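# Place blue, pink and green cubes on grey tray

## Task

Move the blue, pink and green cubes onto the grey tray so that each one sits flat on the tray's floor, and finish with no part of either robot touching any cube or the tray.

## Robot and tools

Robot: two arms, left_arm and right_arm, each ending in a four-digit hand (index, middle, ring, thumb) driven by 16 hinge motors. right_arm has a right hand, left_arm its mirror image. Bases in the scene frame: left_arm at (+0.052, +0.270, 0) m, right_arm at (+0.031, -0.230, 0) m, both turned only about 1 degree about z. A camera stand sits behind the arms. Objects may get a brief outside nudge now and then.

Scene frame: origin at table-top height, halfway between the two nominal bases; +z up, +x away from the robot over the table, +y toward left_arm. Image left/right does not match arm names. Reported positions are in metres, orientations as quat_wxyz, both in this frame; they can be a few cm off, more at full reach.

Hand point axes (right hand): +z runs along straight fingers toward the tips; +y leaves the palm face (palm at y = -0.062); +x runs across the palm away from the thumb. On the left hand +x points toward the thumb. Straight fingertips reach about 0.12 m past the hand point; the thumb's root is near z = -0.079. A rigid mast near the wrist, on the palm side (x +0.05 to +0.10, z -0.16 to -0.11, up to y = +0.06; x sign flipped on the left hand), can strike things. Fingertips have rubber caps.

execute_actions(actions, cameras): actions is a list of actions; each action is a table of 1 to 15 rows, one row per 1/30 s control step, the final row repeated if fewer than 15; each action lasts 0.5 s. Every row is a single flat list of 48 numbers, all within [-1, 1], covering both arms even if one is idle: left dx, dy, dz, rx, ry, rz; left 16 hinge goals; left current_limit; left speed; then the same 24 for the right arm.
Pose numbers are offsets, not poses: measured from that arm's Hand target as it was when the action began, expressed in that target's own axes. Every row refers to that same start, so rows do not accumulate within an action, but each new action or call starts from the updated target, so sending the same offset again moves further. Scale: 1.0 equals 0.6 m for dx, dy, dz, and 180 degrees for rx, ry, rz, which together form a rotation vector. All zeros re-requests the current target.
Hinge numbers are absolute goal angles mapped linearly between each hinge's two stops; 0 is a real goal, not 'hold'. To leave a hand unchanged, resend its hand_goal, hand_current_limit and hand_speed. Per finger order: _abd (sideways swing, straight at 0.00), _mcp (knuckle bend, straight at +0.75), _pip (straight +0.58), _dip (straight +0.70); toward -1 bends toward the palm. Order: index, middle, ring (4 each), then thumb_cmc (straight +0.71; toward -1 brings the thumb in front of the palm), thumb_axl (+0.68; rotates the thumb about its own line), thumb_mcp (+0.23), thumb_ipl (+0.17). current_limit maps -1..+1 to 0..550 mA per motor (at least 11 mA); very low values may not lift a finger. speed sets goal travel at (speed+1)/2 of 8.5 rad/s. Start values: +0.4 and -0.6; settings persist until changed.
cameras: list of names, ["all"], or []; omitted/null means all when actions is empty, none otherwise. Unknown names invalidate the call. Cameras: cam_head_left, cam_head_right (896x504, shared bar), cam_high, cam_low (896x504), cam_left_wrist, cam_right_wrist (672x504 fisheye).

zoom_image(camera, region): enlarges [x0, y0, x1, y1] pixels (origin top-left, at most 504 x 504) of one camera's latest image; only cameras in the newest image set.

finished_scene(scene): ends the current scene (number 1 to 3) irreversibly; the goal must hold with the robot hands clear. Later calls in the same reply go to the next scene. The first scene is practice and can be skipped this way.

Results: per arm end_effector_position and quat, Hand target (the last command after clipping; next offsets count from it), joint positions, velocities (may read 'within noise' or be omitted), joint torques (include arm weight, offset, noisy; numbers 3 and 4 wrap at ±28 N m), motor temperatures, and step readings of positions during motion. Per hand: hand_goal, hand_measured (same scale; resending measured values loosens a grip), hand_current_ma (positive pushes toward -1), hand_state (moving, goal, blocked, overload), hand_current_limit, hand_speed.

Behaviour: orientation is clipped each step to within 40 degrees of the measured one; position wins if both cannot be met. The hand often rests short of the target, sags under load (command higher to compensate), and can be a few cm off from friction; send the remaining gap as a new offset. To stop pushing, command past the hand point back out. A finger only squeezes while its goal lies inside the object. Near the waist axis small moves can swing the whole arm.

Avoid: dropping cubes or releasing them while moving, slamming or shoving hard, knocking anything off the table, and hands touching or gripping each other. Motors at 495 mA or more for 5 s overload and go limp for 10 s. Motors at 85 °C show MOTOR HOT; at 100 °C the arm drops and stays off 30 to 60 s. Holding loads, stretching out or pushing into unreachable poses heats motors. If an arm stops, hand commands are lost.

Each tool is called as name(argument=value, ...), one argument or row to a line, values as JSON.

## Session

execute_actions(
  actions=[],
)

zoom_image(
  camera="cam_head_left",
  region=[280, 210, 500, 350],
)

Scene clock: 0.00 s.
left_arm: end_effector_position=(+0.0686, +0.5849, +0.2422) hand_goal=(+0.000, +0.754, +0.576, +0.696, +0.000, +0.754, +0.576, +0.696, +0.000, +0.754, +0.576, +0.696, +0.714, +0.678, +0.226, +0.168) hand_measured=(+0.000, +0.754, +0.576, +0.696, +0.000, +0.754, +0.576, +0.696, +0.000, +0.754, +0.576, +0.696, +0.714, +0.678, +0.226, +0.168) hand_current_ma=(+0, +0, +0, +0, +0, +0, +0, +0, +0, +0, +0, +0, +0, +0, +0, +0) hand_state=(goal, goal, goal, goal, goal, goal, goal, goal, goal, goal, goal, goal, goal, goal, goal, goal) hand_current_limit=0.40 hand_speed=-0.60 end_effector_quat_wxyz=(-0.088, -0.505, +0.859, -0.015) | right_arm: end_effector_position=(+0.4852, +0.0179, +0.3322) hand_goal=(+0.000, +0.754, +0.576, +0.696, +0.000, +0.754, +0.576, +0.696, +0.000, +0.754, +0.576, +0.696, +0.714, +0.678, +0.226, +0.168) hand_measured=(+0.000, +0.754, +0.576, +0.696, +0.000, +0.754, +0.576, +0.696, +0.000, +0.754, +0.576, +0.696, +0.714, +0.678, +0.226, +0.168) hand_current_ma=(+0, +0, +0, +0, +0, +0, +0, +0, +0, +0, +0, +0, +0, +0, +0, +0) hand_state=(goal, goal, goal, goal, goal, goal, goal, goal, goal, goal, goal, goal, goal, goal, goal, goal) hand_current_limit=0.40 hand_speed=-0.60 end_effector_quat_wxyz=(+0.377, +0.716, -0.019, +0.587)
Joint positions: left_arm=[1.211 1.254 1.163 -1.638 -0.084 -1.448] | right_arm=[0.842 1.689 1.229 0.228 1.454 1.255]
Joint velocities: within noise
Joint torques (N m): no reading
Motor temperatures (°C): left_arm=[27 31 31 26 26 25] | right_arm=[24 24 34 23 25 25]
Heat: left arm: hottest shoulder 31 °C; right arm: hottest elbow 34 °C.
Hand target: left_arm +0.0708, +0.5904, +0.2503; -0.079, -0.506, +0.859, -0.008 | right_arm +0.4868, +0.0198, +0.3459; +0.366, +0.714, -0.032, +0.596
camera_calibration:
cam_left_wrist: T_world_to_cam=[[0.91912, 0.340697, -0.19785, -0.241065], [0.3493, -0.4724, 0.809214, -0.00464644], [0.182232, -0.812874, -0.553198, 0.718623], [0, 0, 0, 1]] pos_world=[0.0922345, 0.664084, 0.353605]
cam_right_wrist: T_world_to_cam=[[-0.520019, -0.783106, -0.341065, 0.415312], [-0.586975, 0.617712, -0.523347, 0.376874], [0.620516, -0.0719533, -0.780886, 0.07718], [0, 0, 0, 1]] pos_world=[0.389295, 0.0979869, 0.399153]

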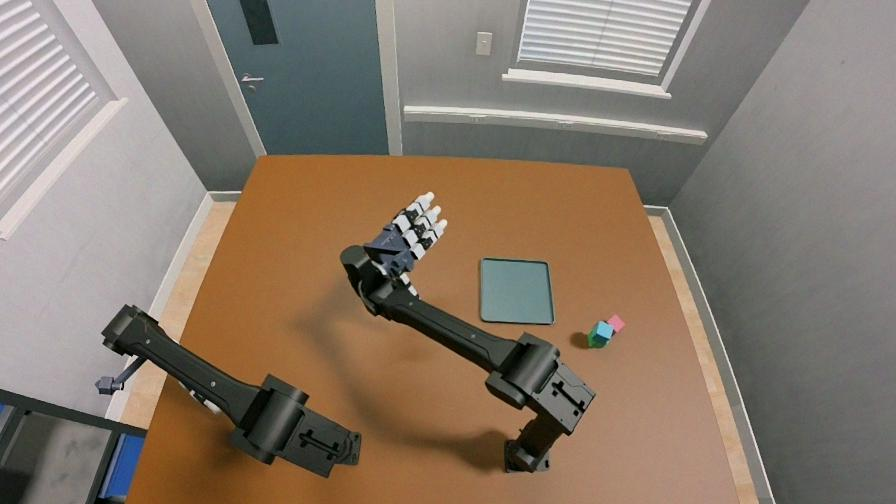

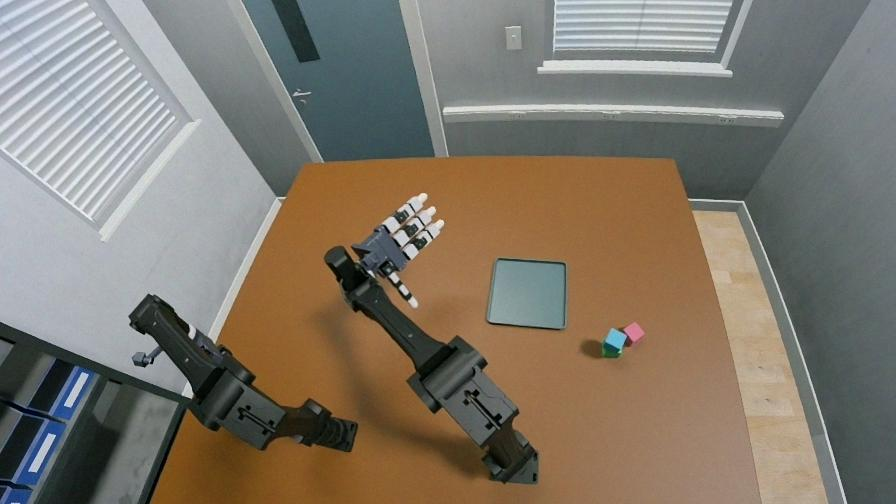

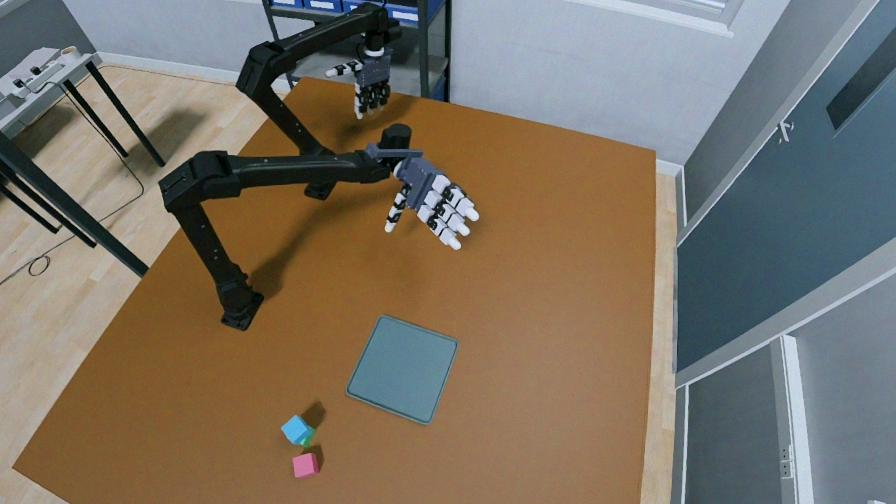

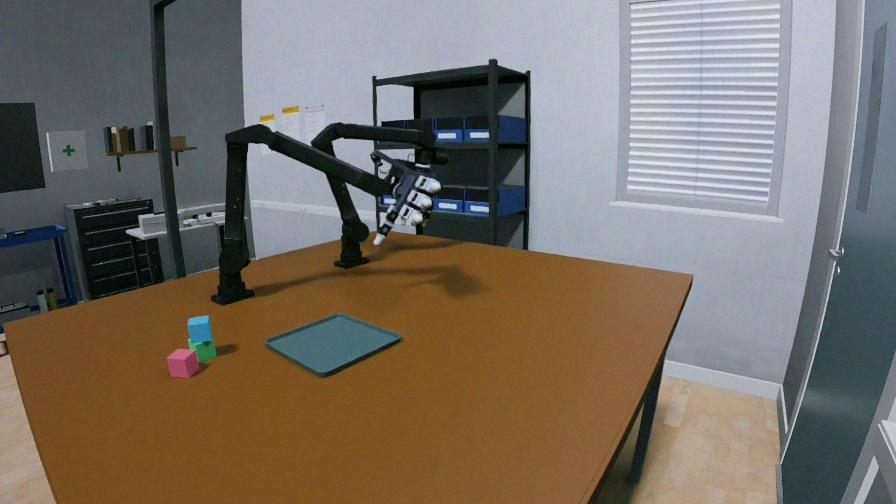

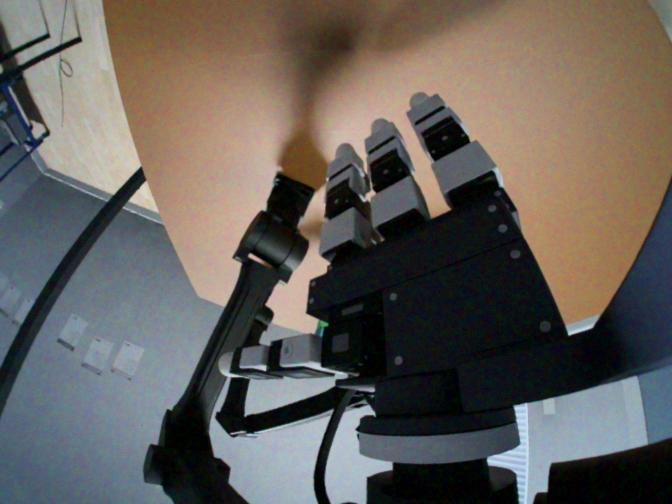

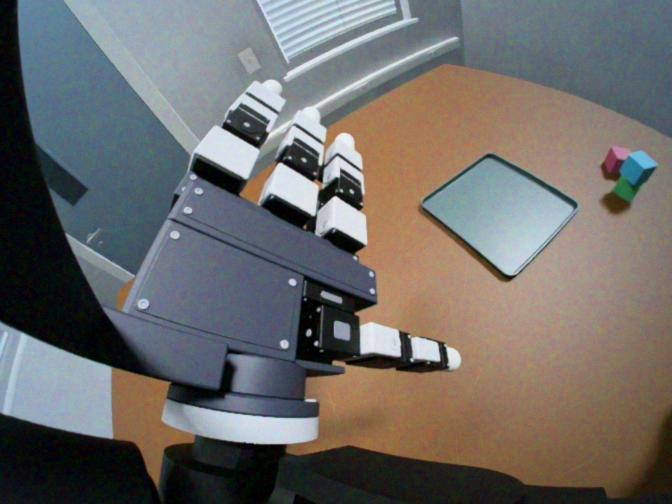

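Scaled by 2.291 from the camera's 896x504 image, which has a finer 1280x720 frame.

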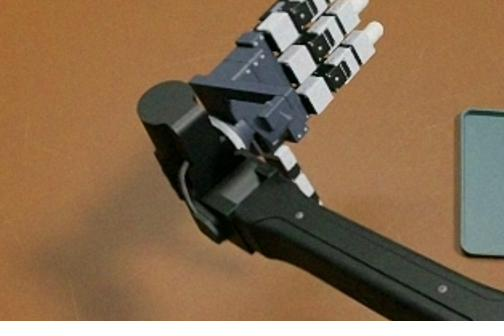

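zoom_image(
  camera="cam_head_left",
  region=[460, 240, 660, 360],
)

zoom_image(
  camera="cam_right_wrist",
  region=[400, 100, 672, 304],
)

Scaled by 2.520 from the camera's 896x504 image, which has a finer 1280x720 frame.

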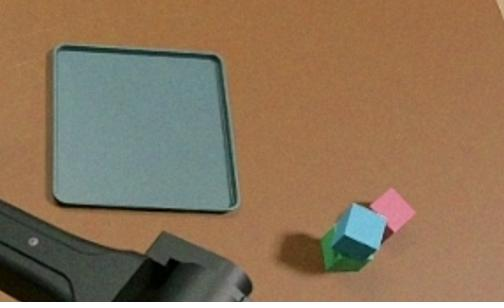

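Scaled by 1.853 from the camera's 672x504 image, which has a finer 960x720 frame.

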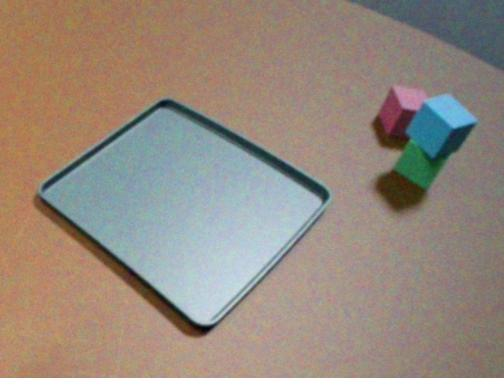

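execute_actions(
  actions=[
    [[0,0,0,0,0,0,0,0.754,0.576,0.696,0,0.754,0.576,0.696,0,0.754,0.576,0.696,0.714,0.678,0.226,0.168,0.4,-0.6,-0.0208,0.0867,0.0210,0.0334,-0.03336,0.02779,0,1.0,-0.737,0.116,0,1.0,-0.737,0.116,0,0.753,-0.883,-0.464,-0.657,0.678,0.112,-0.049,0.2,-0.5]],
    [[0,0,0,0,0,0,0,0.754,0.576,0.696,0,0.754,0.576,0.696,0,0.754,0.576,0.696,0.714,0.678,0.226,0.168,0.4,-0.6,-0.0208,0.0867,0.0210,0.0334,-0.03336,0.02779,0,1.0,-0.737,0.116,0,1.0,-0.737,0.116,0,0.753,-0.883,-0.464,-0.657,0.678,0.112,-0.049,0.2,-0.5]],
    [[0,0,0,0,0,0,0,0.754,0.576,0.696,0,0.754,0.576,0.696,0,0.754,0.576,0.696,0.714,0.678,0.226,0.168,0.4,-0.6,-0.0208,0.0867,0.0210,0.0334,-0.03336,0.02779,0,1.0,-0.737,0.116,0,1.0,-0.737,0.116,0,0.753,-0.883,-0.464,-0.657,0.678,0.112,-0.049,0.2,-0.5]],
    [[0,0,0,0,0,0,0,0.754,0.576,0.696,0,0.754,0.576,0.696,0,0.754,0.576,0.696,0.714,0.678,0.226,0.168,0.4,-0.6,-0.0208,0.0867,0.0210,0.0334,-0.03336,0.02779,0,1.0,-0.737,0.116,0,1.0,-0.737,0.116,0,0.753,-0.883,-0.464,-0.657,0.678,0.112,-0.049,0.2,-0.5]],
    [[0,0,0,0,0,0,0,0.754,0.576,0.696,0,0.754,0.576,0.696,0,0.754,0.576,0.696,0.714,0.678,0.226,0.168,0.4,-0.6,-0.0208,0.0867,0.0210,0.0334,-0.03336,0.02779,0,1.0,-0.737,0.116,0,1.0,-0.737,0.116,0,0.753,-0.883,-0.464,-0.657,0.678,0.112,-0.049,0.2,-0.5]],
  ],
  cameras=[],
)

Scene clock: 114.07 s.
left_arm: end_effector_position=(+0.0686, +0.5849, +0.2422) hand_goal=(+0.000, +0.754, +0.576, +0.696, +0.000, +0.754, +0.576, +0.696, +0.000, +0.754, +0.576, +0.696, +0.714, +0.678, +0.226, +0.168) hand_measured=(+0.000, +0.754, +0.576, +0.696, +0.000, +0.754, +0.576, +0.696, +0.000, +0.754, +0.576, +0.696, +0.714, +0.678, +0.224, +0.168) hand_current_ma=(+0, +0, +0, +0, +0, +0, +0, +0, +0, +0, +0, +0, +0, +0, -2, +0) hand_state=(goal, goal, goal, goal, goal, goal, goal, goal, goal, goal, goal, goal, goal, goal, goal, goal) hand_current_limit=0.40 hand_speed=-0.60 end_effector_quat_wxyz=(-0.088, -0.505, +0.859, -0.015) | right_arm: end_effector_position=(+0.4174, -0.2440, +0.3387) hand_goal=(+0.000, +1.000, -0.736, +0.116, +0.000, +1.000, -0.736, +0.116, +0.000, +0.754, -0.882, -0.464, -0.656, +0.678, +0.112, -0.048) hand_measured=(+0.002, +0.998, -0.734, +0.118, +0.002, +0.998, -0.734, +0.118, +0.002, +0.754, -0.880, -0.462, -0.646, +0.678, +0.110, -0.048) hand_current_ma=(+1, -1, +2, +2, +1, -1, +1, +2, +1, +0, +2, +1, +12, +0, -3, +0) hand_state=(goal, goal, goal, goal, goal, goal, goal, goal, goal, goal, goal, goal, goal, goal, goal, goal) hand_current_limit=0.20 hand_speed=-0.50 end_effector_quat_wxyz=(+0.019, +0.887, -0.129, +0.442)
Joint positions: left_arm=[1.211 1.254 1.163 -1.638 -0.084 -1.448] | right_arm=[0.285 0.967 1.064 -0.812 0.383 1.985]
Joint torques (N m): left_arm=[1.79 -8.94 8.96 -0.29 0 -0.08] | right_arm=[0.03 -5.25 10 1.55 0.31 -0.13]
Motor temperatures (°C): left_arm=[27 31 36 26 26 25] | right_arm=[24 27 43 23 25 25]
Heat: left arm: hottest elbow 36 °C; right arm: hottest elbow 43 °C.
Hand target: left_arm +0.0708, +0.5904, +0.2503; -0.079, -0.506, +0.859, -0.008 | right_arm +0.4184, -0.2410, +0.3457; +0.017, +0.887, -0.122, +0.446
Off the commanded pose: left_arm 0.010 m, 1 deg | right_arm 0.008 m, 1 deg.
Step readings (end_effector_position of left_arm | right_arm):
0: (+0.0686, +0.5849, +0.2422) | (+0.4852, +0.0179, +0.3322)
1: (+0.0686, +0.5849, +0.2422) | (+0.4871, +0.0167, +0.3304)
2: (+0.0686, +0.5849, +0.2422) | (+0.4887, +0.0118, +0.3268)
4: (+0.0686, +0.5849, +0.2422) | (+0.4787, -0.0037, +0.3280)
8: (+0.0686, +0.5849, +0.2422) | (+0.4665, -0.0254, +0.3483)
15: (+0.0686, +0.5849, +0.2422) | (+0.4612, -0.0335, +0.3487)
16: (+0.0686, +0.5849, +0.2422) | (+0.4640, -0.0344, +0.3447)
17: (+0.0686, +0.5849, +0.2422) | (+0.4679, -0.0364, +0.3368)
19: (+0.0686, +0.5849, +0.2422) | (+0.4623, -0.0517, +0.3370)
23: (+0.0686, +0.5849, +0.2422) | (+0.4494, -0.0830, +0.3534)
30: (+0.0686, +0.5849, +0.2422) | (+0.4454, -0.0890, +0.3542)
31: (+0.0686, +0.5849, +0.2422) | (+0.4481, -0.0885, +0.3486)
32: (+0.0686, +0.5849, +0.2422) | (+0.4517, -0.0878, +0.3375)
34: (+0.0686, +0.5849, +0.2422) | (+0.4477, -0.1038, +0.3370)
38: (+0.0686, +0.5849, +0.2422) | (+0.4393, -0.1366, +0.3574)
45: (+0.0686, +0.5849, +0.2422) | (+0.4365, -0.1400, +0.3601)
46: (+0.0686, +0.5849, +0.2422) | (+0.4391, -0.1384, +0.3541)
47: (+0.0686, +0.5849, +0.2422) | (+0.4420, -0.1362, +0.3420)
49: (+0.0686, +0.5849, +0.2422) | (+0.4367, -0.1552, +0.3373)
53: (+0.0686, +0.5849, +0.2422) | (+0.4282, -0.1908, +0.3525)
60: (+0.0686, +0.5849, +0.2422) | (+0.4265, -0.1924, +0.3555)
61: (+0.0686, +0.5849, +0.2422) | (+0.4290, -0.1890, +0.3494)
62: (+0.0686, +0.5849, +0.2422) | (+0.4317, -0.1850, +0.3371)
64: (+0.0686, +0.5849, +0.2422) | (+0.4260, -0.2061, +0.3295)
68: (+0.0686, +0.5849, +0.2422) | (+0.4177, -0.2438, +0.3367)
75: (+0.0686, +0.5849, +0.2422) | (+0.4173, -0.2439, +0.3386)
No camera images: "cameras" was empty.

execute_actions(
  actions=[
    [[0,0,0,0,0,0,0,0.754,0.576,0.696,0,0.754,0.576,0.696,0,0.754,0.576,0.696,0.714,0.678,0.226,0.168,0.4,-0.6,-0.0208,0.0867,0.0210,0.0334,-0.03336,0.02779,0,1.0,-0.737,0.116,0,1.0,-0.737,0.116,0,0.753,-0.883,-0.464,-0.657,0.678,0.1,-0.02,0.2,-0.5]],
    [[0,0,0,0,0,0,0,0.754,0.576,0.696,0,0.754,0.576,0.696,0,0.754,0.576,0.696,0.714,0.678,0.226,0.168,0.4,-0.6,-0.0208,0.0867,0.0210,0.0334,-0.03336,0.02779,0,1.0,-0.737,0.116,0,1.0,-0.737,0.116,0,0.753,-0.883,-0.464,-0.657,0.678,0.1,-0.02,0.2,-0.5]],
    [[0,0,0,0,0,0,0,0.754,0.576,0.696,0,0.754,0.576,0.696,0,0.754,0.576,0.696,0.714,0.678,0.226,0.168,0.4,-0.6,-0.0208,0.0867,0.0210,0.0334,-0.03336,0.02779,0,1.0,-0.737,0.116,0,1.0,-0.737,0.116,0,0.753,-0.883,-0.464,-0.657,0.678,0.1,-0.02,0.2,-0.5]],
    [[0,0,0,0,0,0,0,0.754,0.576,0.696,0,0.754,0.576,0.696,0,0.754,0.576,0.696,0.714,0.678,0.226,0.168,0.4,-0.6,-0.0208,0.0867,0.0210,0.0334,-0.03336,0.02779,0,1.0,-0.737,0.116,0,1.0,-0.737,0.116,0,0.753,-0.883,-0.464,-0.657,0.678,0.1,-0.02,0.2,-0.5]],
  ],
  cameras=["cam_right_wrist"],
)

Scene clock: 147.73 s.
left_arm: end_effector_position=(+0.0686, +0.5849, +0.2422) hand_goal=(+0.000, +0.754, +0.576, +0.696, +0.000, +0.754, +0.576, +0.696, +0.000, +0.754, +0.576, +0.696, +0.714, +0.678, +0.226, +0.168) hand_measured=(+0.000, +0.754, +0.576, +0.696, +0.000, +0.754, +0.576, +0.696, +0.000, +0.754, +0.576, +0.696, +0.714, +0.678, +0.224, +0.168) hand_current_ma=(+0, +0, +0, +0, +0, +0, +0, +0, +0, +0, +0, +0, +0, +0, -2, +0) hand_state=(goal, goal, goal, goal, goal, goal, goal, goal, goal, goal, goal, goal, goal, goal, goal, goal) hand_current_limit=0.40 hand_speed=-0.60 end_effector_quat_wxyz=(-0.088, -0.505, +0.859, -0.015) | right_arm: end_effector_position=(+0.3671, -0.4110, +0.1941) hand_goal=(+0.000, +1.000, -0.736, +0.116, +0.000, +1.000, -0.736, +0.116, +0.000, +0.754, -0.882, -0.464, -0.656, +0.678, +0.100, -0.020) hand_measured=(+0.000, +0.994, -0.734, +0.118, +0.000, +0.994, -0.734, +0.118, +0.002, +0.750, -0.880, -0.462, -0.650, +0.678, +0.096, -0.022) hand_current_ma=(+0, -5, +1, +2, +0, -6, +1, +2, +0, -3, +1, +1, +5, +0, -3, -1) hand_state=(goal, goal, goal, goal, goal, goal, goal, goal, goal, goal, goal, goal, goal, goal, goal, goal) hand_current_limit=0.20 hand_speed=-0.50 end_effector_quat_wxyz=(-0.277, +0.909, -0.197, +0.241)
Joint positions: left_arm=[1.211 1.254 1.163 -1.638 -0.084 -1.448] | right_arm=[-0.634 1.189 1.039 -1.14 -0.707 1.486]
Joint torques (N m): left_arm=[2.02 -8.88 9.01 -0.27 0 -0.08] | right_arm=[0.44 -7.53 12.44 0.49 -0.67 -0.06]
Heat: left arm: hottest elbow 37 °C; right arm: hottest elbow 43 °C.
Hand target: left_arm +0.0708, +0.5904, +0.2503; -0.079, -0.506, +0.859, -0.008 | right_arm +0.3799, -0.4151, +0.2218; -0.268, +0.909, -0.178, +0.265
Off the commanded pose: left_arm 0.010 m, 1 deg | right_arm 0.031 m, 4 deg.
Step readings (end_effector_position of left_arm | right_arm):
0: (+0.0686, +0.5849, +0.2422) | (+0.4174, -0.2440, +0.3388)
1: (+0.0686, +0.5849, +0.2422) | (+0.4199, -0.2386, +0.3332)
2: (+0.0686, +0.5849, +0.2422) | (+0.4222, -0.2333, +0.3232)
4: (+0.0686, +0.5849, +0.2422) | (+0.4161, -0.2558, +0.3154)
8: (+0.0686, +0.5849, +0.2422) | (+0.4086, -0.2948, +0.3153)
15: (+0.0686, +0.5849, +0.2422) | (+0.4099, -0.2942, +0.3154)
16: (+0.0686, +0.5849, +0.2422) | (+0.4121, -0.2878, +0.3110)
17: (+0.0686, +0.5849, +0.2422) | (+0.4135, -0.2816, +0.3041)
19: (+0.0686, +0.5849, +0.2422) | (+0.4057, -0.3040, +0.2972)
23: (+0.0686, +0.5849, +0.2422) | (+0.3946, -0.3413, +0.2942)
30: (+0.0686, +0.5849, +0.2422) | (+0.3960, -0.3402, +0.2942)
31: (+0.0686, +0.5849, +0.2422) | (+0.3981, -0.3342, +0.2916)
32: (+0.0686, +0.5849, +0.2422) | (+0.3987, -0.3275, +0.2867)
34: (+0.0686, +0.5849, +0.2422) | (+0.3904, -0.3477, +0.2755)
38: (+0.0686, +0.5849, +0.2422) | (+0.3830, -0.3809, +0.2516)
45: (+0.0686, +0.5849, +0.2422) | (+0.3853, -0.3809, +0.2465)
46: (+0.0686, +0.5849, +0.2422) | (+0.3867, -0.3769, +0.2452)
47: (+0.0686, +0.5849, +0.2422) | (+0.3866, -0.3705, +0.2427)
49: (+0.0686, +0.5849, +0.2422) | (+0.3766, -0.3857, +0.2289)
53: (+0.0686, +0.5849, +0.2422) | (+0.3656, -0.4102, +0.1982)
60: (+0.0686, +0.5849, +0.2422) | (+0.3667, -0.4105, +0.1940)
camera_calibration:
cam_right_wrist: T_world_to_cam=[[-0.758035, -0.0911961, -0.645807, 0.40188], [-0.650079, 0.185697, 0.736827, 0.101171], [0.0527287, 0.978366, -0.200049, 0.539065], [0, 0, 0, 1]] pos_world=[0.341984, -0.50954, 0.292831]
Images, in order (width x height): cam_right_wrist 672x504.

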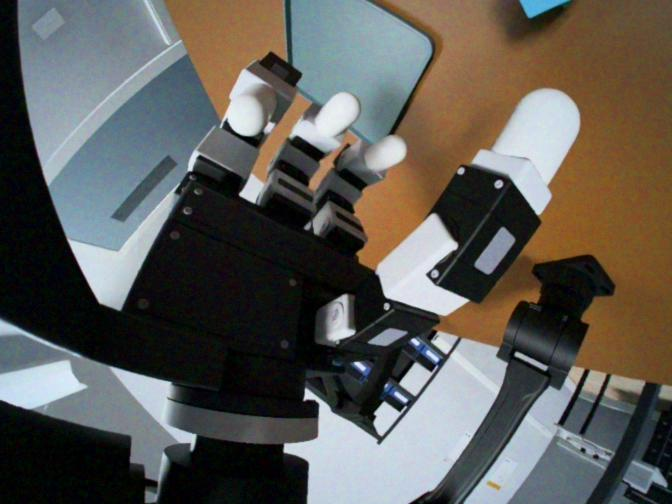

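execute_actions(
  actions=[
    [[0,0,0,0,0,0,0,0.754,0.576,0.696,0,0.754,0.576,0.696,0,0.754,0.576,0.696,0.714,0.678,0.226,0.168,0.4,-0.6,-0.0208,0.0867,0.0210,0.0334,-0.03336,0.02779,0,1.0,-0.737,0.116,0,1.0,-0.737,0.116,0,0.753,-0.883,-0.464,-0.657,0.678,0.1,-0.02,0.2,-0.5]],
  ],
  cameras=["cam_right_wrist","cam_head_right","cam_high"],
)

Scene clock: 164.53 s.
left_arm: end_effector_position=(+0.0686, +0.5849, +0.2422) hand_goal=(+0.000, +0.754, +0.576, +0.696, +0.000, +0.754, +0.576, +0.696, +0.000, +0.754, +0.576, +0.696, +0.714, +0.678, +0.226, +0.168) hand_measured=(+0.000, +0.754, +0.576, +0.696, +0.000, +0.754, +0.576, +0.696, +0.000, +0.754, +0.576, +0.696, +0.714, +0.678, +0.224, +0.168) hand_current_ma=(+0, +0, +0, +0, +0, +0, +0, +0, +0, +0, +0, +0, +0, +0, -2, +0) hand_state=(goal, goal, goal, goal, goal, goal, goal, goal, goal, goal, goal, goal, goal, goal, goal, goal) hand_current_limit=0.40 hand_speed=-0.60 end_effector_quat_wxyz=(-0.088, -0.505, +0.859, -0.015) | right_arm: end_effector_position=(+0.3538, -0.4367, +0.1517) hand_goal=(+0.000, +1.000, -0.736, +0.116, +0.000, +1.000, -0.736, +0.116, +0.000, +0.754, -0.882, -0.464, -0.656, +0.678, +0.100, -0.020) hand_measured=(+0.000, +0.994, -0.734, +0.118, +0.000, +0.994, -0.734, +0.118, +0.002, +0.750, -0.880, -0.462, -0.652, +0.678, +0.098, -0.022) hand_current_ma=(+0, -6, +1, +2, +0, -6, +0, +2, +0, -3, +1, +1, +3, +0, -3, -1) hand_state=(goal, goal, goal, goal, goal, goal, goal, goal, goal, goal, goal, goal, goal, goal, goal, goal) hand_current_limit=0.20 hand_speed=-0.50 end_effector_quat_wxyz=(-0.348, +0.894, -0.208, +0.190)
Joint positions: left_arm=[1.211 1.254 1.163 -1.638 -0.084 -1.448] | right_arm=[-0.759 1.368 1.086 -1.302 -0.815 1.28]
Joint torques (N m): left_arm=[2.02 -8.82 9.01 -0.27 0.01 -0.09] | right_arm=[0.26 -9.58 11.86 -0.24 -0.77 -0.06]
Heat: left arm: hottest elbow 37 °C; right arm: hottest elbow 45 °C.
Hand target: left_arm +0.0708, +0.5904, +0.2503; -0.079, -0.506, +0.859, -0.008 | right_arm +0.3678, -0.4455, +0.1776; -0.335, +0.898, -0.189, +0.215
Off the commanded pose: left_arm 0.010 m, 1 deg | right_arm 0.031 m, 4 deg.
Step readings (end_effector_position of left_arm | right_arm):
0: (+0.0686, +0.5849, +0.2422) | (+0.3671, -0.4110, +0.1941)
1: (+0.0686, +0.5849, +0.2422) | (+0.3682, -0.4081, +0.1934)
2: (+0.0686, +0.5849, +0.2422) | (+0.3680, -0.4046, +0.1934)
4: (+0.0686, +0.5849, +0.2422) | (+0.3621, -0.4183, +0.1827)
8: (+0.0686, +0.5849, +0.2422) | (+0.3525, -0.4363, +0.1545)
15: (+0.0686, +0.5849, +0.2422) | (+0.3532, -0.4362, +0.1517)
camera_calibration:
cam_right_wrist: T_world_to_cam=[[-0.796016, -0.0183471, -0.604997, 0.401106], [-0.605227, 0.0367393, 0.795204, 0.0387411], [0.0076375, 0.999156, -0.0403493, 0.557253], [0, 0, 0, 1]] pos_world=[0.338478, -0.550848, 0.234346]
Images, in order (width x height): cam_head_right 896x504, cam_high 896x504, cam_right_wrist 672x504.

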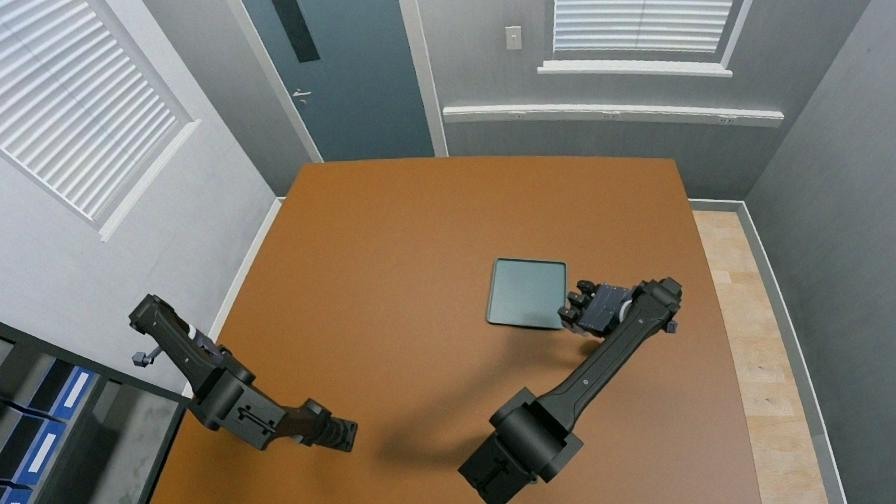

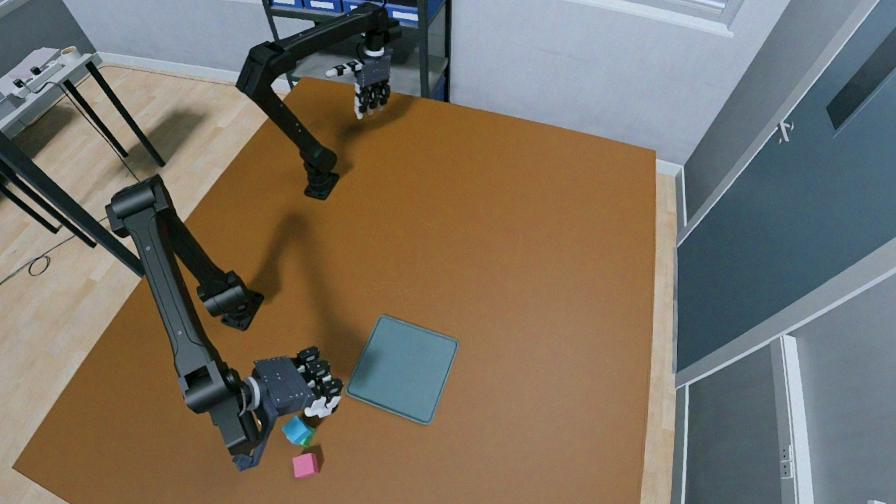

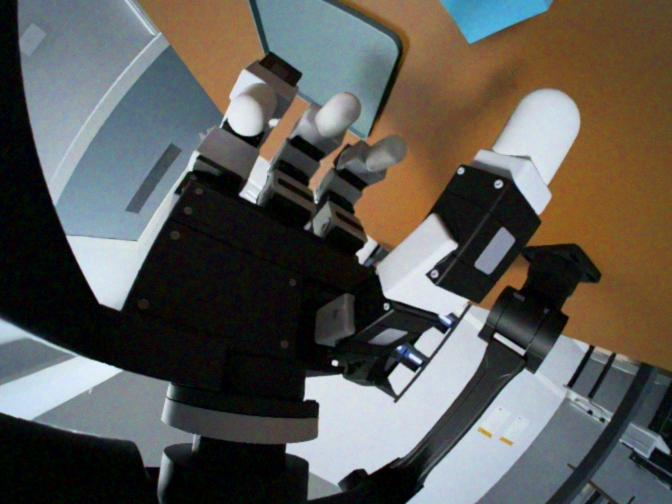

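execute_actions(
  actions=[
    [[0,0,0,0,0,0,0,0.754,0.576,0.696,0,0.754,0.576,0.696,0,0.754,0.576,0.696,0.714,0.678,0.226,0.168,0.4,-0.6,0.0227,0.052,-0.0126,0.002,-0.0053,-0.0053,0,1.0,-0.737,0.116,0,1.0,-0.737,0.116,0,0.753,-0.883,-0.464,-0.657,0.678,0.1,-0.02,0.2,-0.5]],
  ],
  cameras=["cam_right_wrist","cam_high"],
)

zoom_image(
  camera="cam_high",
  region=[220, 320, 460, 500],
)

Scene clock: 198.13 s.
left_arm: end_effector_position=(+0.0686, +0.5849, +0.2422) hand_goal=(+0.000, +0.754, +0.576, +0.696, +0.000, +0.754, +0.576, +0.696, +0.000, +0.754, +0.576, +0.696, +0.714, +0.678, +0.226, +0.168) hand_measured=(+0.000, +0.754, +0.576, +0.696, +0.000, +0.754, +0.576, +0.696, +0.000, +0.754, +0.576, +0.696, +0.714, +0.678, +0.224, +0.168) hand_current_ma=(+0, +0, +0, +0, +0, +0, +0, +0, +0, +0, +0, +0, +0, +0, -2, +0) hand_state=(goal, goal, goal, goal, goal, goal, goal, goal, goal, goal, goal, goal, goal, goal, goal, goal) hand_current_limit=0.40 hand_speed=-0.60 end_effector_quat_wxyz=(-0.088, -0.505, +0.859, -0.015) | right_arm: end_effector_position=(+0.3582, -0.4657, +0.1486) hand_goal=(+0.000, +1.000, -0.736, +0.116, +0.000, +1.000, -0.736, +0.116, +0.000, +0.754, -0.882, -0.464, -0.656, +0.678, +0.100, -0.020) hand_measured=(+0.000, +0.994, -0.734, +0.118, +0.000, +0.994, -0.734, +0.118, +0.002, +0.750, -0.880, -0.462, -0.652, +0.678, +0.098, -0.022) hand_current_ma=(+0, -6, +1, +2, +0, -6, +0, +2, +0, -3, +1, +1, +3, +0, -3, -1) hand_state=(goal, goal, goal, goal, goal, goal, goal, goal, goal, goal, goal, goal, goal, goal, goal, goal) hand_current_limit=0.20 hand_speed=-0.50 end_effector_quat_wxyz=(-0.347, +0.898, -0.187, +0.195)
Joint positions: left_arm=[1.211 1.254 1.163 -1.638 -0.084 -1.448] | right_arm=[-0.807 1.438 1.146 -1.356 -0.815 1.16]
Joint torques (N m): left_arm=[2.02 -8.88 8.98 -0.25 0.01 -0.08] | right_arm=[-0.79 -8.41 11.45 -0.16 -0.77 -0.07]
Heat: left arm: hottest elbow 37 °C; right arm: hottest elbow 46 °C.
Hand target: left_arm +0.0708, +0.5904, +0.2503; -0.079, -0.506, +0.859, -0.008 | right_arm +0.3692, -0.4781, +0.1650; -0.338, +0.900, -0.179, +0.210
Off the commanded pose: left_arm 0.010 m, 1 deg | right_arm 0.023 m, 2 deg.
Step readings (end_effector_position of left_arm | right_arm):
0: (+0.0686, +0.5849, +0.2422) | (+0.3538, -0.4367, +0.1517)
1: (+0.0686, +0.5849, +0.2422) | (+0.3538, -0.4384, +0.1521)
2: (+0.0686, +0.5849, +0.2422) | (+0.3541, -0.4408, +0.1530)
4: (+0.0686, +0.5849, +0.2422) | (+0.3566, -0.4522, +0.1534)
8: (+0.0686, +0.5849, +0.2422) | (+0.3581, -0.4654, +0.1496)
15: (+0.0686, +0.5849, +0.2422) | (+0.3579, -0.4654, +0.1485)
camera_calibration:
cam_right_wrist: T_world_to_cam=[[-0.782259, -0.0542765, -0.620584, 0.382854], [-0.622421, 0.0269422, 0.782219, 0.0485471], [-0.0257361, 0.998162, -0.0548586, 0.599741], [0, 0, 0, 1]] pos_world=[0.345143, -0.579167, 0.23252]
Images, in order (width x height): cam_high 896x504, cam_right_wrist 672x504.

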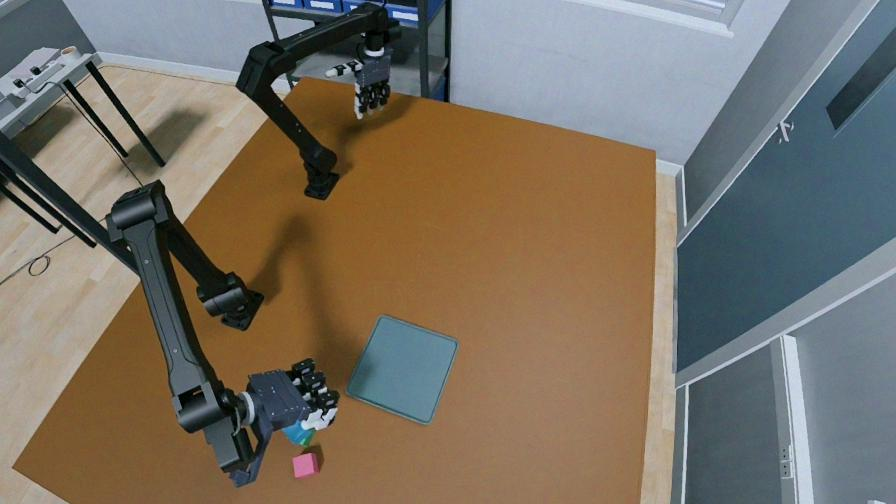

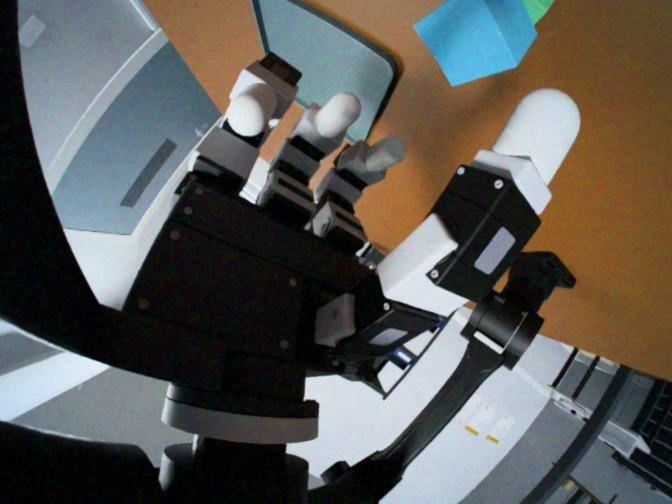

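Scaled by 2.100 from the camera's 896x504 image, which has a finer 1280x720 frame.

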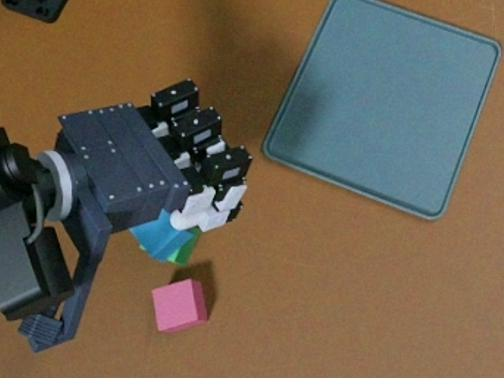

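execute_actions(
  actions=[
    [[0,0,0,0,0,0,0,0.754,0.576,0.696,0,0.754,0.576,0.696,0,0.754,0.576,0.696,0.714,0.678,0.226,0.168,0.4,-0.6,-0.0154,0.0348,0.0327,0,0,0,0,1.0,-0.737,0.116,0,1.0,-0.737,0.116,0,0.753,-0.883,-0.464,-0.657,0.678,0.1,-0.02,0.0,-0.85]],
    [[0,0,0,0,0,0,0,0.754,0.576,0.696,0,0.754,0.576,0.696,0,0.754,0.576,0.696,0.714,0.678,0.226,0.168,0.4,-0.6,-0.009,0.0228,0.0228,0,0,0,0,1.0,-0.737,0.116,0,1.0,-0.737,0.116,0,0.753,-0.883,-0.464,-0.657,0.678,0.1,-0.02,0.0,-0.85]],
  ],
  cameras=["cam_right_wrist"],
)

Scene clock: 217.67 s.
left_arm: end_effector_position=(+0.0686, +0.5849, +0.2422) hand_goal=(+0.000, +0.754, +0.576, +0.696, +0.000, +0.754, +0.576, +0.696, +0.000, +0.754, +0.576, +0.696, +0.714, +0.678, +0.226, +0.168) hand_measured=(+0.000, +0.754, +0.576, +0.696, +0.000, +0.754, +0.576, +0.696, +0.000, +0.754, +0.576, +0.696, +0.714, +0.678, +0.224, +0.168) hand_current_ma=(+0, +0, +0, +0, +0, +0, +0, +0, +0, +0, +0, +0, +0, +0, -2, +0) hand_state=(goal, goal, goal, goal, goal, goal, goal, goal, goal, goal, goal, goal, goal, goal, goal, goal) hand_current_limit=0.40 hand_speed=-0.60 end_effector_quat_wxyz=(-0.088, -0.505, +0.859, -0.015) | right_arm: end_effector_position=(+0.3653, -0.4720, +0.1150) hand_goal=(+0.000, +1.000, -0.736, +0.116, +0.000, +1.000, -0.736, +0.116, +0.000, +0.754, -0.882, -0.464, -0.656, +0.678, +0.100, -0.020) hand_measured=(+0.000, +0.994, -0.734, +0.118, +0.000, +0.994, -0.734, +0.118, +0.002, +0.750, -0.880, -0.462, -0.652, +0.678, +0.098, -0.022) hand_current_ma=(+0, -6, +1, +2, +0, -6, +0, +2, +0, -3, +1, +1, +3, +0, -3, -1) hand_state=(goal, goal, goal, goal, goal, goal, goal, goal, goal, goal, goal, goal, goal, goal, goal, goal) hand_current_limit=0.00 hand_speed=-0.85 end_effector_quat_wxyz=(-0.342, +0.899, -0.180, +0.204)
Joint positions: left_arm=[1.211 1.254 1.163 -1.638 -0.084 -1.448] | right_arm=[-0.807 1.478 1.096 -1.246 -0.818 1.153]
Joint torques (N m): left_arm=[1.9 -9.11 8.99 -0.28 0 -0.08] | right_arm=[-1.26 -9.47 7.49 0.9 -0.67 -0.03]
Heat: left arm: hottest elbow 37 °C; right arm: hottest elbow 45 °C.
Hand target: left_arm +0.0708, +0.5904, +0.2503; -0.079, -0.506, +0.859, -0.008 | right_arm +0.3673, -0.4780, +0.1150; -0.338, +0.900, -0.178, +0.211
Off the commanded pose: left_arm 0.010 m, 1 deg | right_arm 0.006 m, 1 deg.
Step readings (end_effector_position of left_arm | right_arm):
0: (+0.0686, +0.5849, +0.2422) | (+0.3583, -0.4657, +0.1486)
1: (+0.0686, +0.5849, +0.2422) | (+0.3591, -0.4664, +0.1479)
2: (+0.0686, +0.5849, +0.2422) | (+0.3617, -0.4689, +0.1467)
4: (+0.0686, +0.5849, +0.2422) | (+0.3647, -0.4718, +0.1433)
8: (+0.0686, +0.5849, +0.2422) | (+0.3659, -0.4731, +0.1378)
15: (+0.0686, +0.5849, +0.2422) | (+0.3658, -0.4730, +0.1371)
16: (+0.0686, +0.5849, +0.2422) | (+0.3663, -0.4732, +0.1357)
17: (+0.0686, +0.5849, +0.2422) | (+0.3676, -0.4743, +0.1330)
19: (+0.0686, +0.5849, +0.2422) | (+0.3671, -0.4737, +0.1255)
23: (+0.0686, +0.5849, +0.2422) | (+0.3648, -0.4714, +0.1156)
30: (+0.0686, +0.5849, +0.2422) | (+0.3653, -0.4720, +0.1150)
camera_calibration:
cam_right_wrist: T_world_to_cam=[[-0.769722, -0.0673382, -0.634818, 0.35813], [-0.637708, 0.0355017, 0.76946, 0.0904531], [-0.0292769, 0.997098, -0.0702686, 0.606915], [0, 0, 0, 1]] pos_world=[0.351112, -0.584249, 0.200394]
Images, in order (width x height): cam_right_wrist 672x504.

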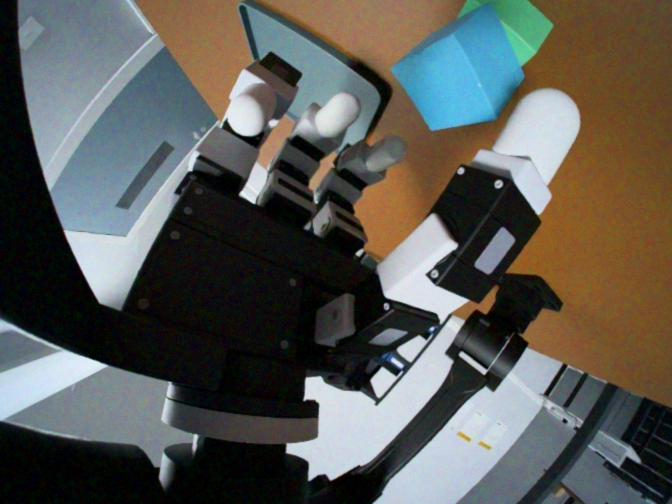

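execute_actions(
  actions=[
    [[0,0,0,0,0,0,0,0.754,0.576,0.696,0,0.754,0.576,0.696,0,0.754,0.576,0.696,0.714,0.678,0.226,0.168,0.4,-0.6,-0.0086,0.0228,0.0228,0,0,0,0,1.0,-0.737,0.116,0,1.0,-0.737,0.116,0,0.753,-0.883,-0.464,-0.657,0.678,0.1,-0.02,0.0,-0.85]],
    [[0,0,0,0,0,0,0,0.754,0.576,0.696,0,0.754,0.576,0.696,0,0.754,0.576,0.696,0.714,0.678,0.226,0.168,0.4,-0.6,-0.0086,0.0228,0.0228,0,0,0,0,1.0,-0.737,0.116,0,1.0,-0.737,0.116,0,0.753,-0.883,-0.464,-0.657,0.678,0.1,-0.02,0.0,-0.85]],
  ],
  cameras=["cam_right_wrist"],
)

Scene clock: 229.03 s.
left_arm: end_effector_position=(+0.0686, +0.5849, +0.2422) hand_goal=(+0.000, +0.754, +0.576, +0.696, +0.000, +0.754, +0.576, +0.696, +0.000, +0.754, +0.576, +0.696, +0.714, +0.678, +0.226, +0.168) hand_measured=(+0.000, +0.754, +0.576, +0.696, +0.000, +0.754, +0.576, +0.696, +0.000, +0.754, +0.576, +0.696, +0.714, +0.678, +0.224, +0.168) hand_current_ma=(+0, +0, +0, +0, +0, +0, +0, +0, +0, +0, +0, +0, +0, +0, -2, +0) hand_state=(goal, goal, goal, goal, goal, goal, goal, goal, goal, goal, goal, goal, goal, goal, goal, goal) hand_current_limit=0.40 hand_speed=-0.60 end_effector_quat_wxyz=(-0.088, -0.505, +0.859, -0.015) | right_arm: end_effector_position=(+0.3658, -0.4724, +0.0756) hand_goal=(+0.000, +1.000, -0.736, +0.116, +0.000, +1.000, -0.736, +0.116, +0.000, +0.754, -0.882, -0.464, -0.656, +0.678, +0.100, -0.020) hand_measured=(+0.000, +0.994, -0.734, +0.118, +0.000, +0.994, -0.734, +0.118, +0.002, +0.750, -0.880, -0.462, -0.652, +0.678, +0.098, -0.022) hand_current_ma=(+0, -6, +1, +2, +0, -6, +0, +2, +0, -3, +1, +1, +4, +0, -3, -1) hand_state=(goal, goal, goal, goal, goal, goal, goal, goal, goal, goal, goal, goal, goal, goal, goal, goal) hand_current_limit=0.00 hand_speed=-0.85 end_effector_quat_wxyz=(-0.342, +0.900, -0.179, +0.205)
Joint positions: left_arm=[1.211 1.254 1.163 -1.638 -0.084 -1.448] | right_arm=[-0.807 1.524 1.033 -1.136 -0.818 1.152]
Joint torques (N m): left_arm=[1.96 -8.76 8.98 -0.32 0 -0.07] | right_arm=[-1.08 -9.17 7.02 0.73 -0.67 -0.05]
Heat: left arm: hottest elbow 37 °C; right arm: hottest elbow 44 °C.
Hand target: left_arm +0.0708, +0.5904, +0.2503; -0.079, -0.506, +0.859, -0.008 | right_arm +0.3672, -0.4780, +0.0748; -0.338, +0.900, -0.178, +0.210
Off the commanded pose: left_arm 0.010 m, 1 deg | right_arm 0.006 m, 1 deg.
Step readings (end_effector_position of left_arm | right_arm):
0: (+0.0686, +0.5849, +0.2422) | (+0.3653, -0.4720, +0.1150)
1: (+0.0686, +0.5849, +0.2422) | (+0.3657, -0.4722, +0.1138)
2: (+0.0686, +0.5849, +0.2422) | (+0.3673, -0.4737, +0.1114)
4: (+0.0686, +0.5849, +0.2422) | (+0.3672, -0.4736, +0.1051)
8: (+0.0686, +0.5849, +0.2422) | (+0.3653, -0.4719, +0.0962)
15: (+0.0686, +0.5849, +0.2422) | (+0.3657, -0.4723, +0.0957)
16: (+0.0686, +0.5849, +0.2422) | (+0.3660, -0.4726, +0.0945)
17: (+0.0686, +0.5849, +0.2422) | (+0.3677, -0.4741, +0.0923)
19: (+0.0686, +0.5849, +0.2422) | (+0.3676, -0.4741, +0.0860)
23: (+0.0686, +0.5849, +0.2422) | (+0.3656, -0.4722, +0.0765)
30: (+0.0686, +0.5849, +0.2422) | (+0.3658, -0.4724, +0.0756)
camera_calibration:
cam_right_wrist: T_world_to_cam=[[-0.768597, -0.0689641, -0.636005, 0.332375], [-0.639034, 0.0363047, 0.768321, 0.122001], [-0.0298966, 0.996958, -0.0719741, 0.60488], [0, 0, 0, 1]] pos_world=[0.351509, -0.584547, 0.161192]
Images, in order (width x height): cam_right_wrist 672x504.

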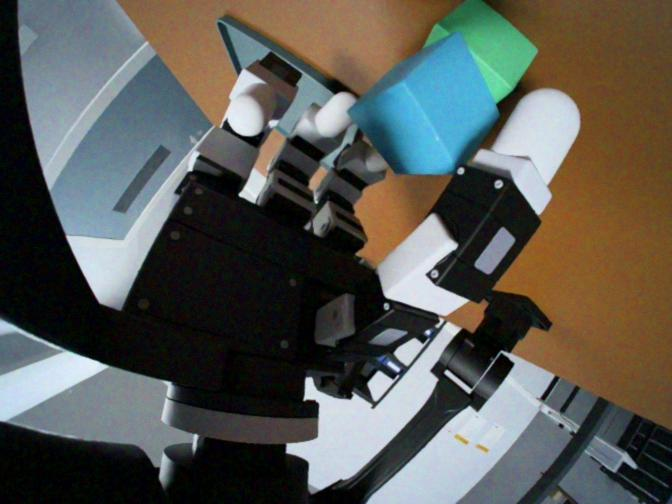

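execute_actions(
  actions=[
    [[0,0,0,0,0,0,0,0.754,0.576,0.696,0,0.754,0.576,0.696,0,0.754,0.576,0.696,0.714,0.678,0.226,0.168,0.4,-0.6,0,0,0,0,0,0,0,0.822,-0.737,0.116,0,0.822,-0.737,0.116,0,0.753,-0.883,-0.464,-0.657,0.678,-0.06,0.005,0.0,-0.85]],
    [[0,0,0,0,0,0,0,0.754,0.576,0.696,0,0.754,0.576,0.696,0,0.754,0.576,0.696,0.714,0.678,0.226,0.168,0.4,-0.6,0,0,0,0,0,0,0,0.7,-0.737,0.116,0,0.7,-0.737,0.116,0,0.753,-0.883,-0.464,-0.657,0.678,-0.2,0.005,0.0,-0.85]],
    [[0,0,0,0,0,0,0,0.754,0.576,0.696,0,0.754,0.576,0.696,0,0.754,0.576,0.696,0.714,0.678,0.226,0.168,0.4,-0.6,0,0,0,0,0,0,0,0.7,-0.737,0.116,0,0.7,-0.737,0.116,0,0.753,-0.883,-0.464,-0.657,0.678,-0.2,0.005,0.0,-0.85]],
  ],
  cameras=["cam_right_wrist"],
)

Scene clock: 241.20 s.
left_arm: end_effector_position=(+0.0686, +0.5849, +0.2422) hand_goal=(+0.000, +0.754, +0.576, +0.696, +0.000, +0.754, +0.576, +0.696, +0.000, +0.754, +0.576, +0.696, +0.714, +0.678, +0.226, +0.168) hand_measured=(+0.000, +0.754, +0.576, +0.696, +0.000, +0.754, +0.576, +0.696, +0.000, +0.754, +0.576, +0.696, +0.714, +0.678, +0.224, +0.168) hand_current_ma=(+0, +0, +0, +0, +0, +0, +0, +0, +0, +0, +0, +0, +0, +0, -2, +0) hand_state=(goal, goal, goal, goal, goal, goal, goal, goal, goal, goal, goal, goal, goal, goal, goal, goal) hand_current_limit=0.40 hand_speed=-0.60 end_effector_quat_wxyz=(-0.088, -0.505, +0.859, -0.015) | right_arm: end_effector_position=(+0.3658, -0.4724, +0.0756) hand_goal=(+0.000, +0.700, -0.736, +0.116, +0.000, +0.700, -0.736, +0.116, +0.000, +0.754, -0.882, -0.464, -0.656, +0.678, -0.200, +0.006) hand_measured=(+0.000, +0.742, -0.724, +0.118, +0.000, +0.746, -0.720, +0.120, +0.002, +0.750, -0.880, -0.462, -0.650, +0.678, -0.096, +0.018) hand_current_ma=(+0, +98, +17, +2, +0, +110, +23, +2, +0, -3, +1, +1, +7, +0, +275, +25) hand_state=(goal, blocked, goal, goal, goal, blocked, goal, goal, goal, goal, goal, goal, goal, goal, blocked, goal) hand_current_limit=0.00 hand_speed=-0.85 end_effector_quat_wxyz=(-0.342, +0.900, -0.179, +0.205)
Joint positions: left_arm=[1.211 1.254 1.163 -1.638 -0.084 -1.448] | right_arm=[-0.807 1.524 1.033 -1.136 -0.818 1.152]
Joint torques (N m): left_arm=[1.85 -9.05 8.99 -0.32 0.01 -0.08] | right_arm=[-1.55 -8.76 7.1 0.76 -0.63 -0.07]
Heat: left arm: hottest elbow 37 °C; right arm: hottest elbow 43 °C.
Hand target: left_arm +0.0708, +0.5904, +0.2503; -0.079, -0.506, +0.859, -0.008 | right_arm +0.3673, -0.4780, +0.0749; -0.338, +0.900, -0.178, +0.210
Off the commanded pose: left_arm 0.010 m, 1 deg | right_arm 0.006 m, 1 deg.
Step readings (end_effector_position of left_arm | right_arm):
0: (+0.0686, +0.5849, +0.2422) | (+0.3658, -0.4724, +0.0756)
1: (+0.0686, +0.5849, +0.2422) | (+0.3658, -0.4724, +0.0756)
2: (+0.0686, +0.5849, +0.2422) | (+0.3658, -0.4724, +0.0756)
4: (+0.0686, +0.5849, +0.2422) | (+0.3658, -0.4724, +0.0756)
8: (+0.0686, +0.5849, +0.2422) | (+0.3658, -0.4724, +0.0756)
15: (+0.0686, +0.5849, +0.2422) | (+0.3658, -0.4724, +0.0756)
16: (+0.0686, +0.5849, +0.2422) | (+0.3658, -0.4724, +0.0756)
17: (+0.0686, +0.5849, +0.2422) | (+0.3658, -0.4724, +0.0756)
19: (+0.0686, +0.5849, +0.2422) | (+0.3658, -0.4724, +0.0756)
23: (+0.0686, +0.5849, +0.2422) | (+0.3658, -0.4724, +0.0756)
30: (+0.0686, +0.5849, +0.2422) | (+0.3658, -0.4724, +0.0756)
31: (+0.0686, +0.5849, +0.2422) | (+0.3658, -0.4724, +0.0756)
32: (+0.0686, +0.5849, +0.2422) | (+0.3658, -0.4724, +0.0756)
34: (+0.0686, +0.5849, +0.2422) | (+0.3658, -0.4724, +0.0756)
38: (+0.0686, +0.5849, +0.2422) | (+0.3658, -0.4724, +0.0756)
45: (+0.0686, +0.5849, +0.2422) | (+0.3658, -0.4724, +0.0756)
camera_calibration:
cam_right_wrist: T_world_to_cam=[[-0.768597, -0.0689641, -0.636005, 0.332375], [-0.639034, 0.0363047, 0.768321, 0.122001], [-0.0298966, 0.996958, -0.0719741, 0.60488], [0, 0, 0, 1]] pos_world=[0.351509, -0.584547, 0.161192]
Images, in order (width x height): cam_right_wrist 672x504.

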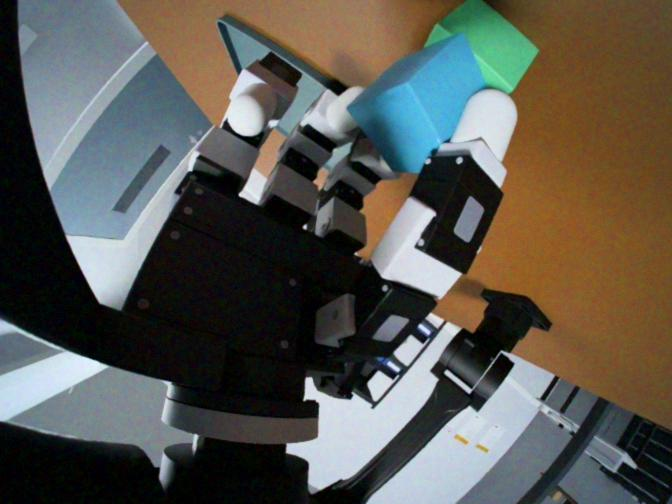

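execute_actions(
  actions=[
    [[0,0,0,0,0,0,0,0.754,0.576,0.696,0,0.754,0.576,0.696,0,0.754,0.576,0.696,0.714,0.678,0.226,0.168,0.4,-0.6,0.0288,-0.0357,-0.0217,0,0,0,0,0.7,-0.737,0.116,0,0.7,-0.737,0.116,0,0.753,-0.883,-0.464,-0.657,0.678,-0.2,0.005,0.0,-0.85]],
    [[0,0,0,0,0,0,0,0.754,0.576,0.696,0,0.754,0.576,0.696,0,0.754,0.576,0.696,0.714,0.678,0.226,0.168,0.4,-0.6,0.0173,-0.0455,-0.0455,0,0,0,0,0.7,-0.737,0.116,0,0.7,-0.737,0.116,0,0.753,-0.883,-0.464,-0.657,0.678,-0.2,0.005,0.0,-0.85]],
    [[0,0,0,0,0,0,0,0.754,0.576,0.696,0,0.754,0.576,0.696,0,0.754,0.576,0.696,0.714,0.678,0.226,0.168,0.4,-0.6,0.0173,-0.0455,-0.0455,0,0,0,0,0.7,-0.737,0.116,0,0.7,-0.737,0.116,0,0.753,-0.883,-0.464,-0.657,0.678,-0.2,0.005,0.0,-0.85]],
  ],
  cameras=["cam_right_wrist"],
)

zoom_image(
  camera="cam_right_wrist",
  region=[200, 0, 560, 200],
)

Scene clock: 250.33 s.
left_arm: end_effector_position=(+0.0686, +0.5849, +0.2422) hand_goal=(+0.000, +0.754, +0.576, +0.696, +0.000, +0.754, +0.576, +0.696, +0.000, +0.754, +0.576, +0.696, +0.714, +0.678, +0.226, +0.168) hand_measured=(+0.000, +0.754, +0.576, +0.696, +0.000, +0.754, +0.576, +0.696, +0.000, +0.754, +0.576, +0.696, +0.714, +0.678, +0.224, +0.168) hand_current_ma=(+0, +0, +0, +0, +0, +0, +0, +0, +0, +0, +0, +0, +0, +0, -2, +0) hand_state=(goal, goal, goal, goal, goal, goal, goal, goal, goal, goal, goal, goal, goal, goal, goal, goal) hand_current_limit=0.40 hand_speed=-0.60 end_effector_quat_wxyz=(-0.088, -0.505, +0.859, -0.015) | right_arm: end_effector_position=(+0.3670, -0.4726, +0.1605) hand_goal=(+0.000, +0.700, -0.736, +0.116, +0.000, +0.700, -0.736, +0.116, +0.000, +0.754, -0.882, -0.464, -0.656, +0.678, -0.200, +0.006) hand_measured=(+0.000, +0.698, -0.730, +0.118, +0.002, +0.738, -0.718, +0.120, +0.002, +0.750, -0.880, -0.462, -0.622, +0.694, -0.136, +0.022) hand_current_ma=(+0, -2, +7, +2, +2, +83, +25, +2, +0, -3, +1, +1, +70, +32, +235, +36) hand_state=(goal, goal, goal, goal, goal, blocked, goal, goal, goal, goal, goal, goal, blocked, goal, blocked, goal) hand_current_limit=0.00 hand_speed=-0.85 end_effector_quat_wxyz=(-0.348, +0.897, -0.192, +0.194)
Joint positions: left_arm=[1.211 1.254 1.163 -1.638 -0.084 -1.448] | right_arm=[-0.804 1.459 1.201 -1.385 -0.817 1.176]
Joint torques (N m): left_arm=[1.96 -8.7 8.94 -0.28 0 -0.07] | right_arm=[0.44 -10.11 11.21 -0.29 -0.73 0.06]
Heat: left arm: hottest elbow 37 °C; right arm: hottest elbow 43 °C.
Hand target: left_arm +0.0708, +0.5904, +0.2503; -0.079, -0.506, +0.859, -0.008 | right_arm +0.3794, -0.4778, +0.1828; -0.338, +0.900, -0.178, +0.211
Off the commanded pose: left_arm 0.010 m, 1 deg | right_arm 0.026 m, 3 deg.
Step readings (end_effector_position of left_arm | right_arm):
0: (+0.0686, +0.5849, +0.2422) | (+0.3658, -0.4724, +0.0756)
1: (+0.0686, +0.5849, +0.2422) | (+0.3654, -0.4718, +0.0761)
2: (+0.0686, +0.5849, +0.2422) | (+0.3644, -0.4707, +0.0773)
4: (+0.0686, +0.5849, +0.2422) | (+0.3632, -0.4693, +0.0787)
8: (+0.0686, +0.5849, +0.2422) | (+0.3625, -0.4684, +0.0795)
15: (+0.0686, +0.5849, +0.2422) | (+0.3621, -0.4680, +0.0795)
16: (+0.0686, +0.5849, +0.2422) | (+0.3610, -0.4672, +0.0814)
17: (+0.0686, +0.5849, +0.2422) | (+0.3586, -0.4654, +0.0855)
19: (+0.0686, +0.5849, +0.2422) | (+0.3582, -0.4647, +0.0972)
23: (+0.0686, +0.5849, +0.2422) | (+0.3650, -0.4708, +0.1190)
30: (+0.0686, +0.5849, +0.2422) | (+0.3666, -0.4723, +0.1236)
31: (+0.0686, +0.5849, +0.2422) | (+0.3651, -0.4711, +0.1249)
32: (+0.0686, +0.5849, +0.2422) | (+0.3624, -0.4689, +0.1288)
34: (+0.0686, +0.5849, +0.2422) | (+0.3614, -0.4677, +0.1396)
38: (+0.0686, +0.5849, +0.2422) | (+0.3664, -0.4720, +0.1575)
45: (+0.0686, +0.5849, +0.2422) | (+0.3670, -0.4727, +0.1605)
camera_calibration:
cam_right_wrist: T_world_to_cam=[[-0.785329, -0.0443167, -0.617491, 0.402066], [-0.618821, 0.0273896, 0.785055, 0.0433073], [-0.0178782, 0.998642, -0.0489339, 0.603918], [0, 0, 0, 1]] pos_world=[0.35335, -0.586466, 0.243825]
Images, in order (width x height): cam_right_wrist 672x504.

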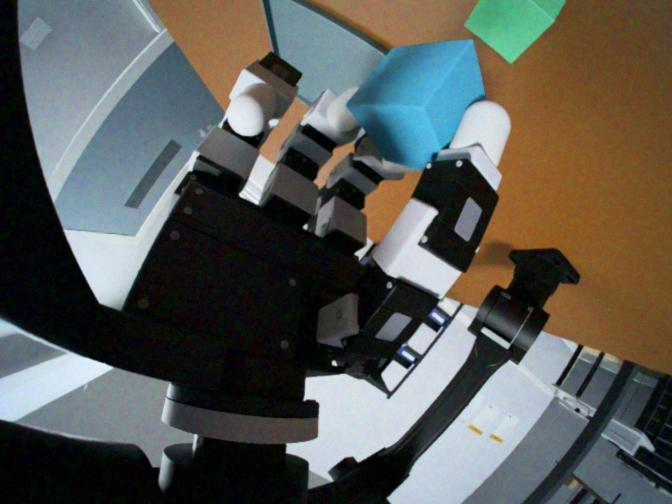

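Scaled by 1.400 from the camera's 672x504 image, which has a finer 960x720 frame.

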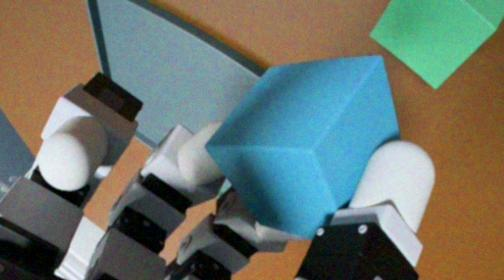

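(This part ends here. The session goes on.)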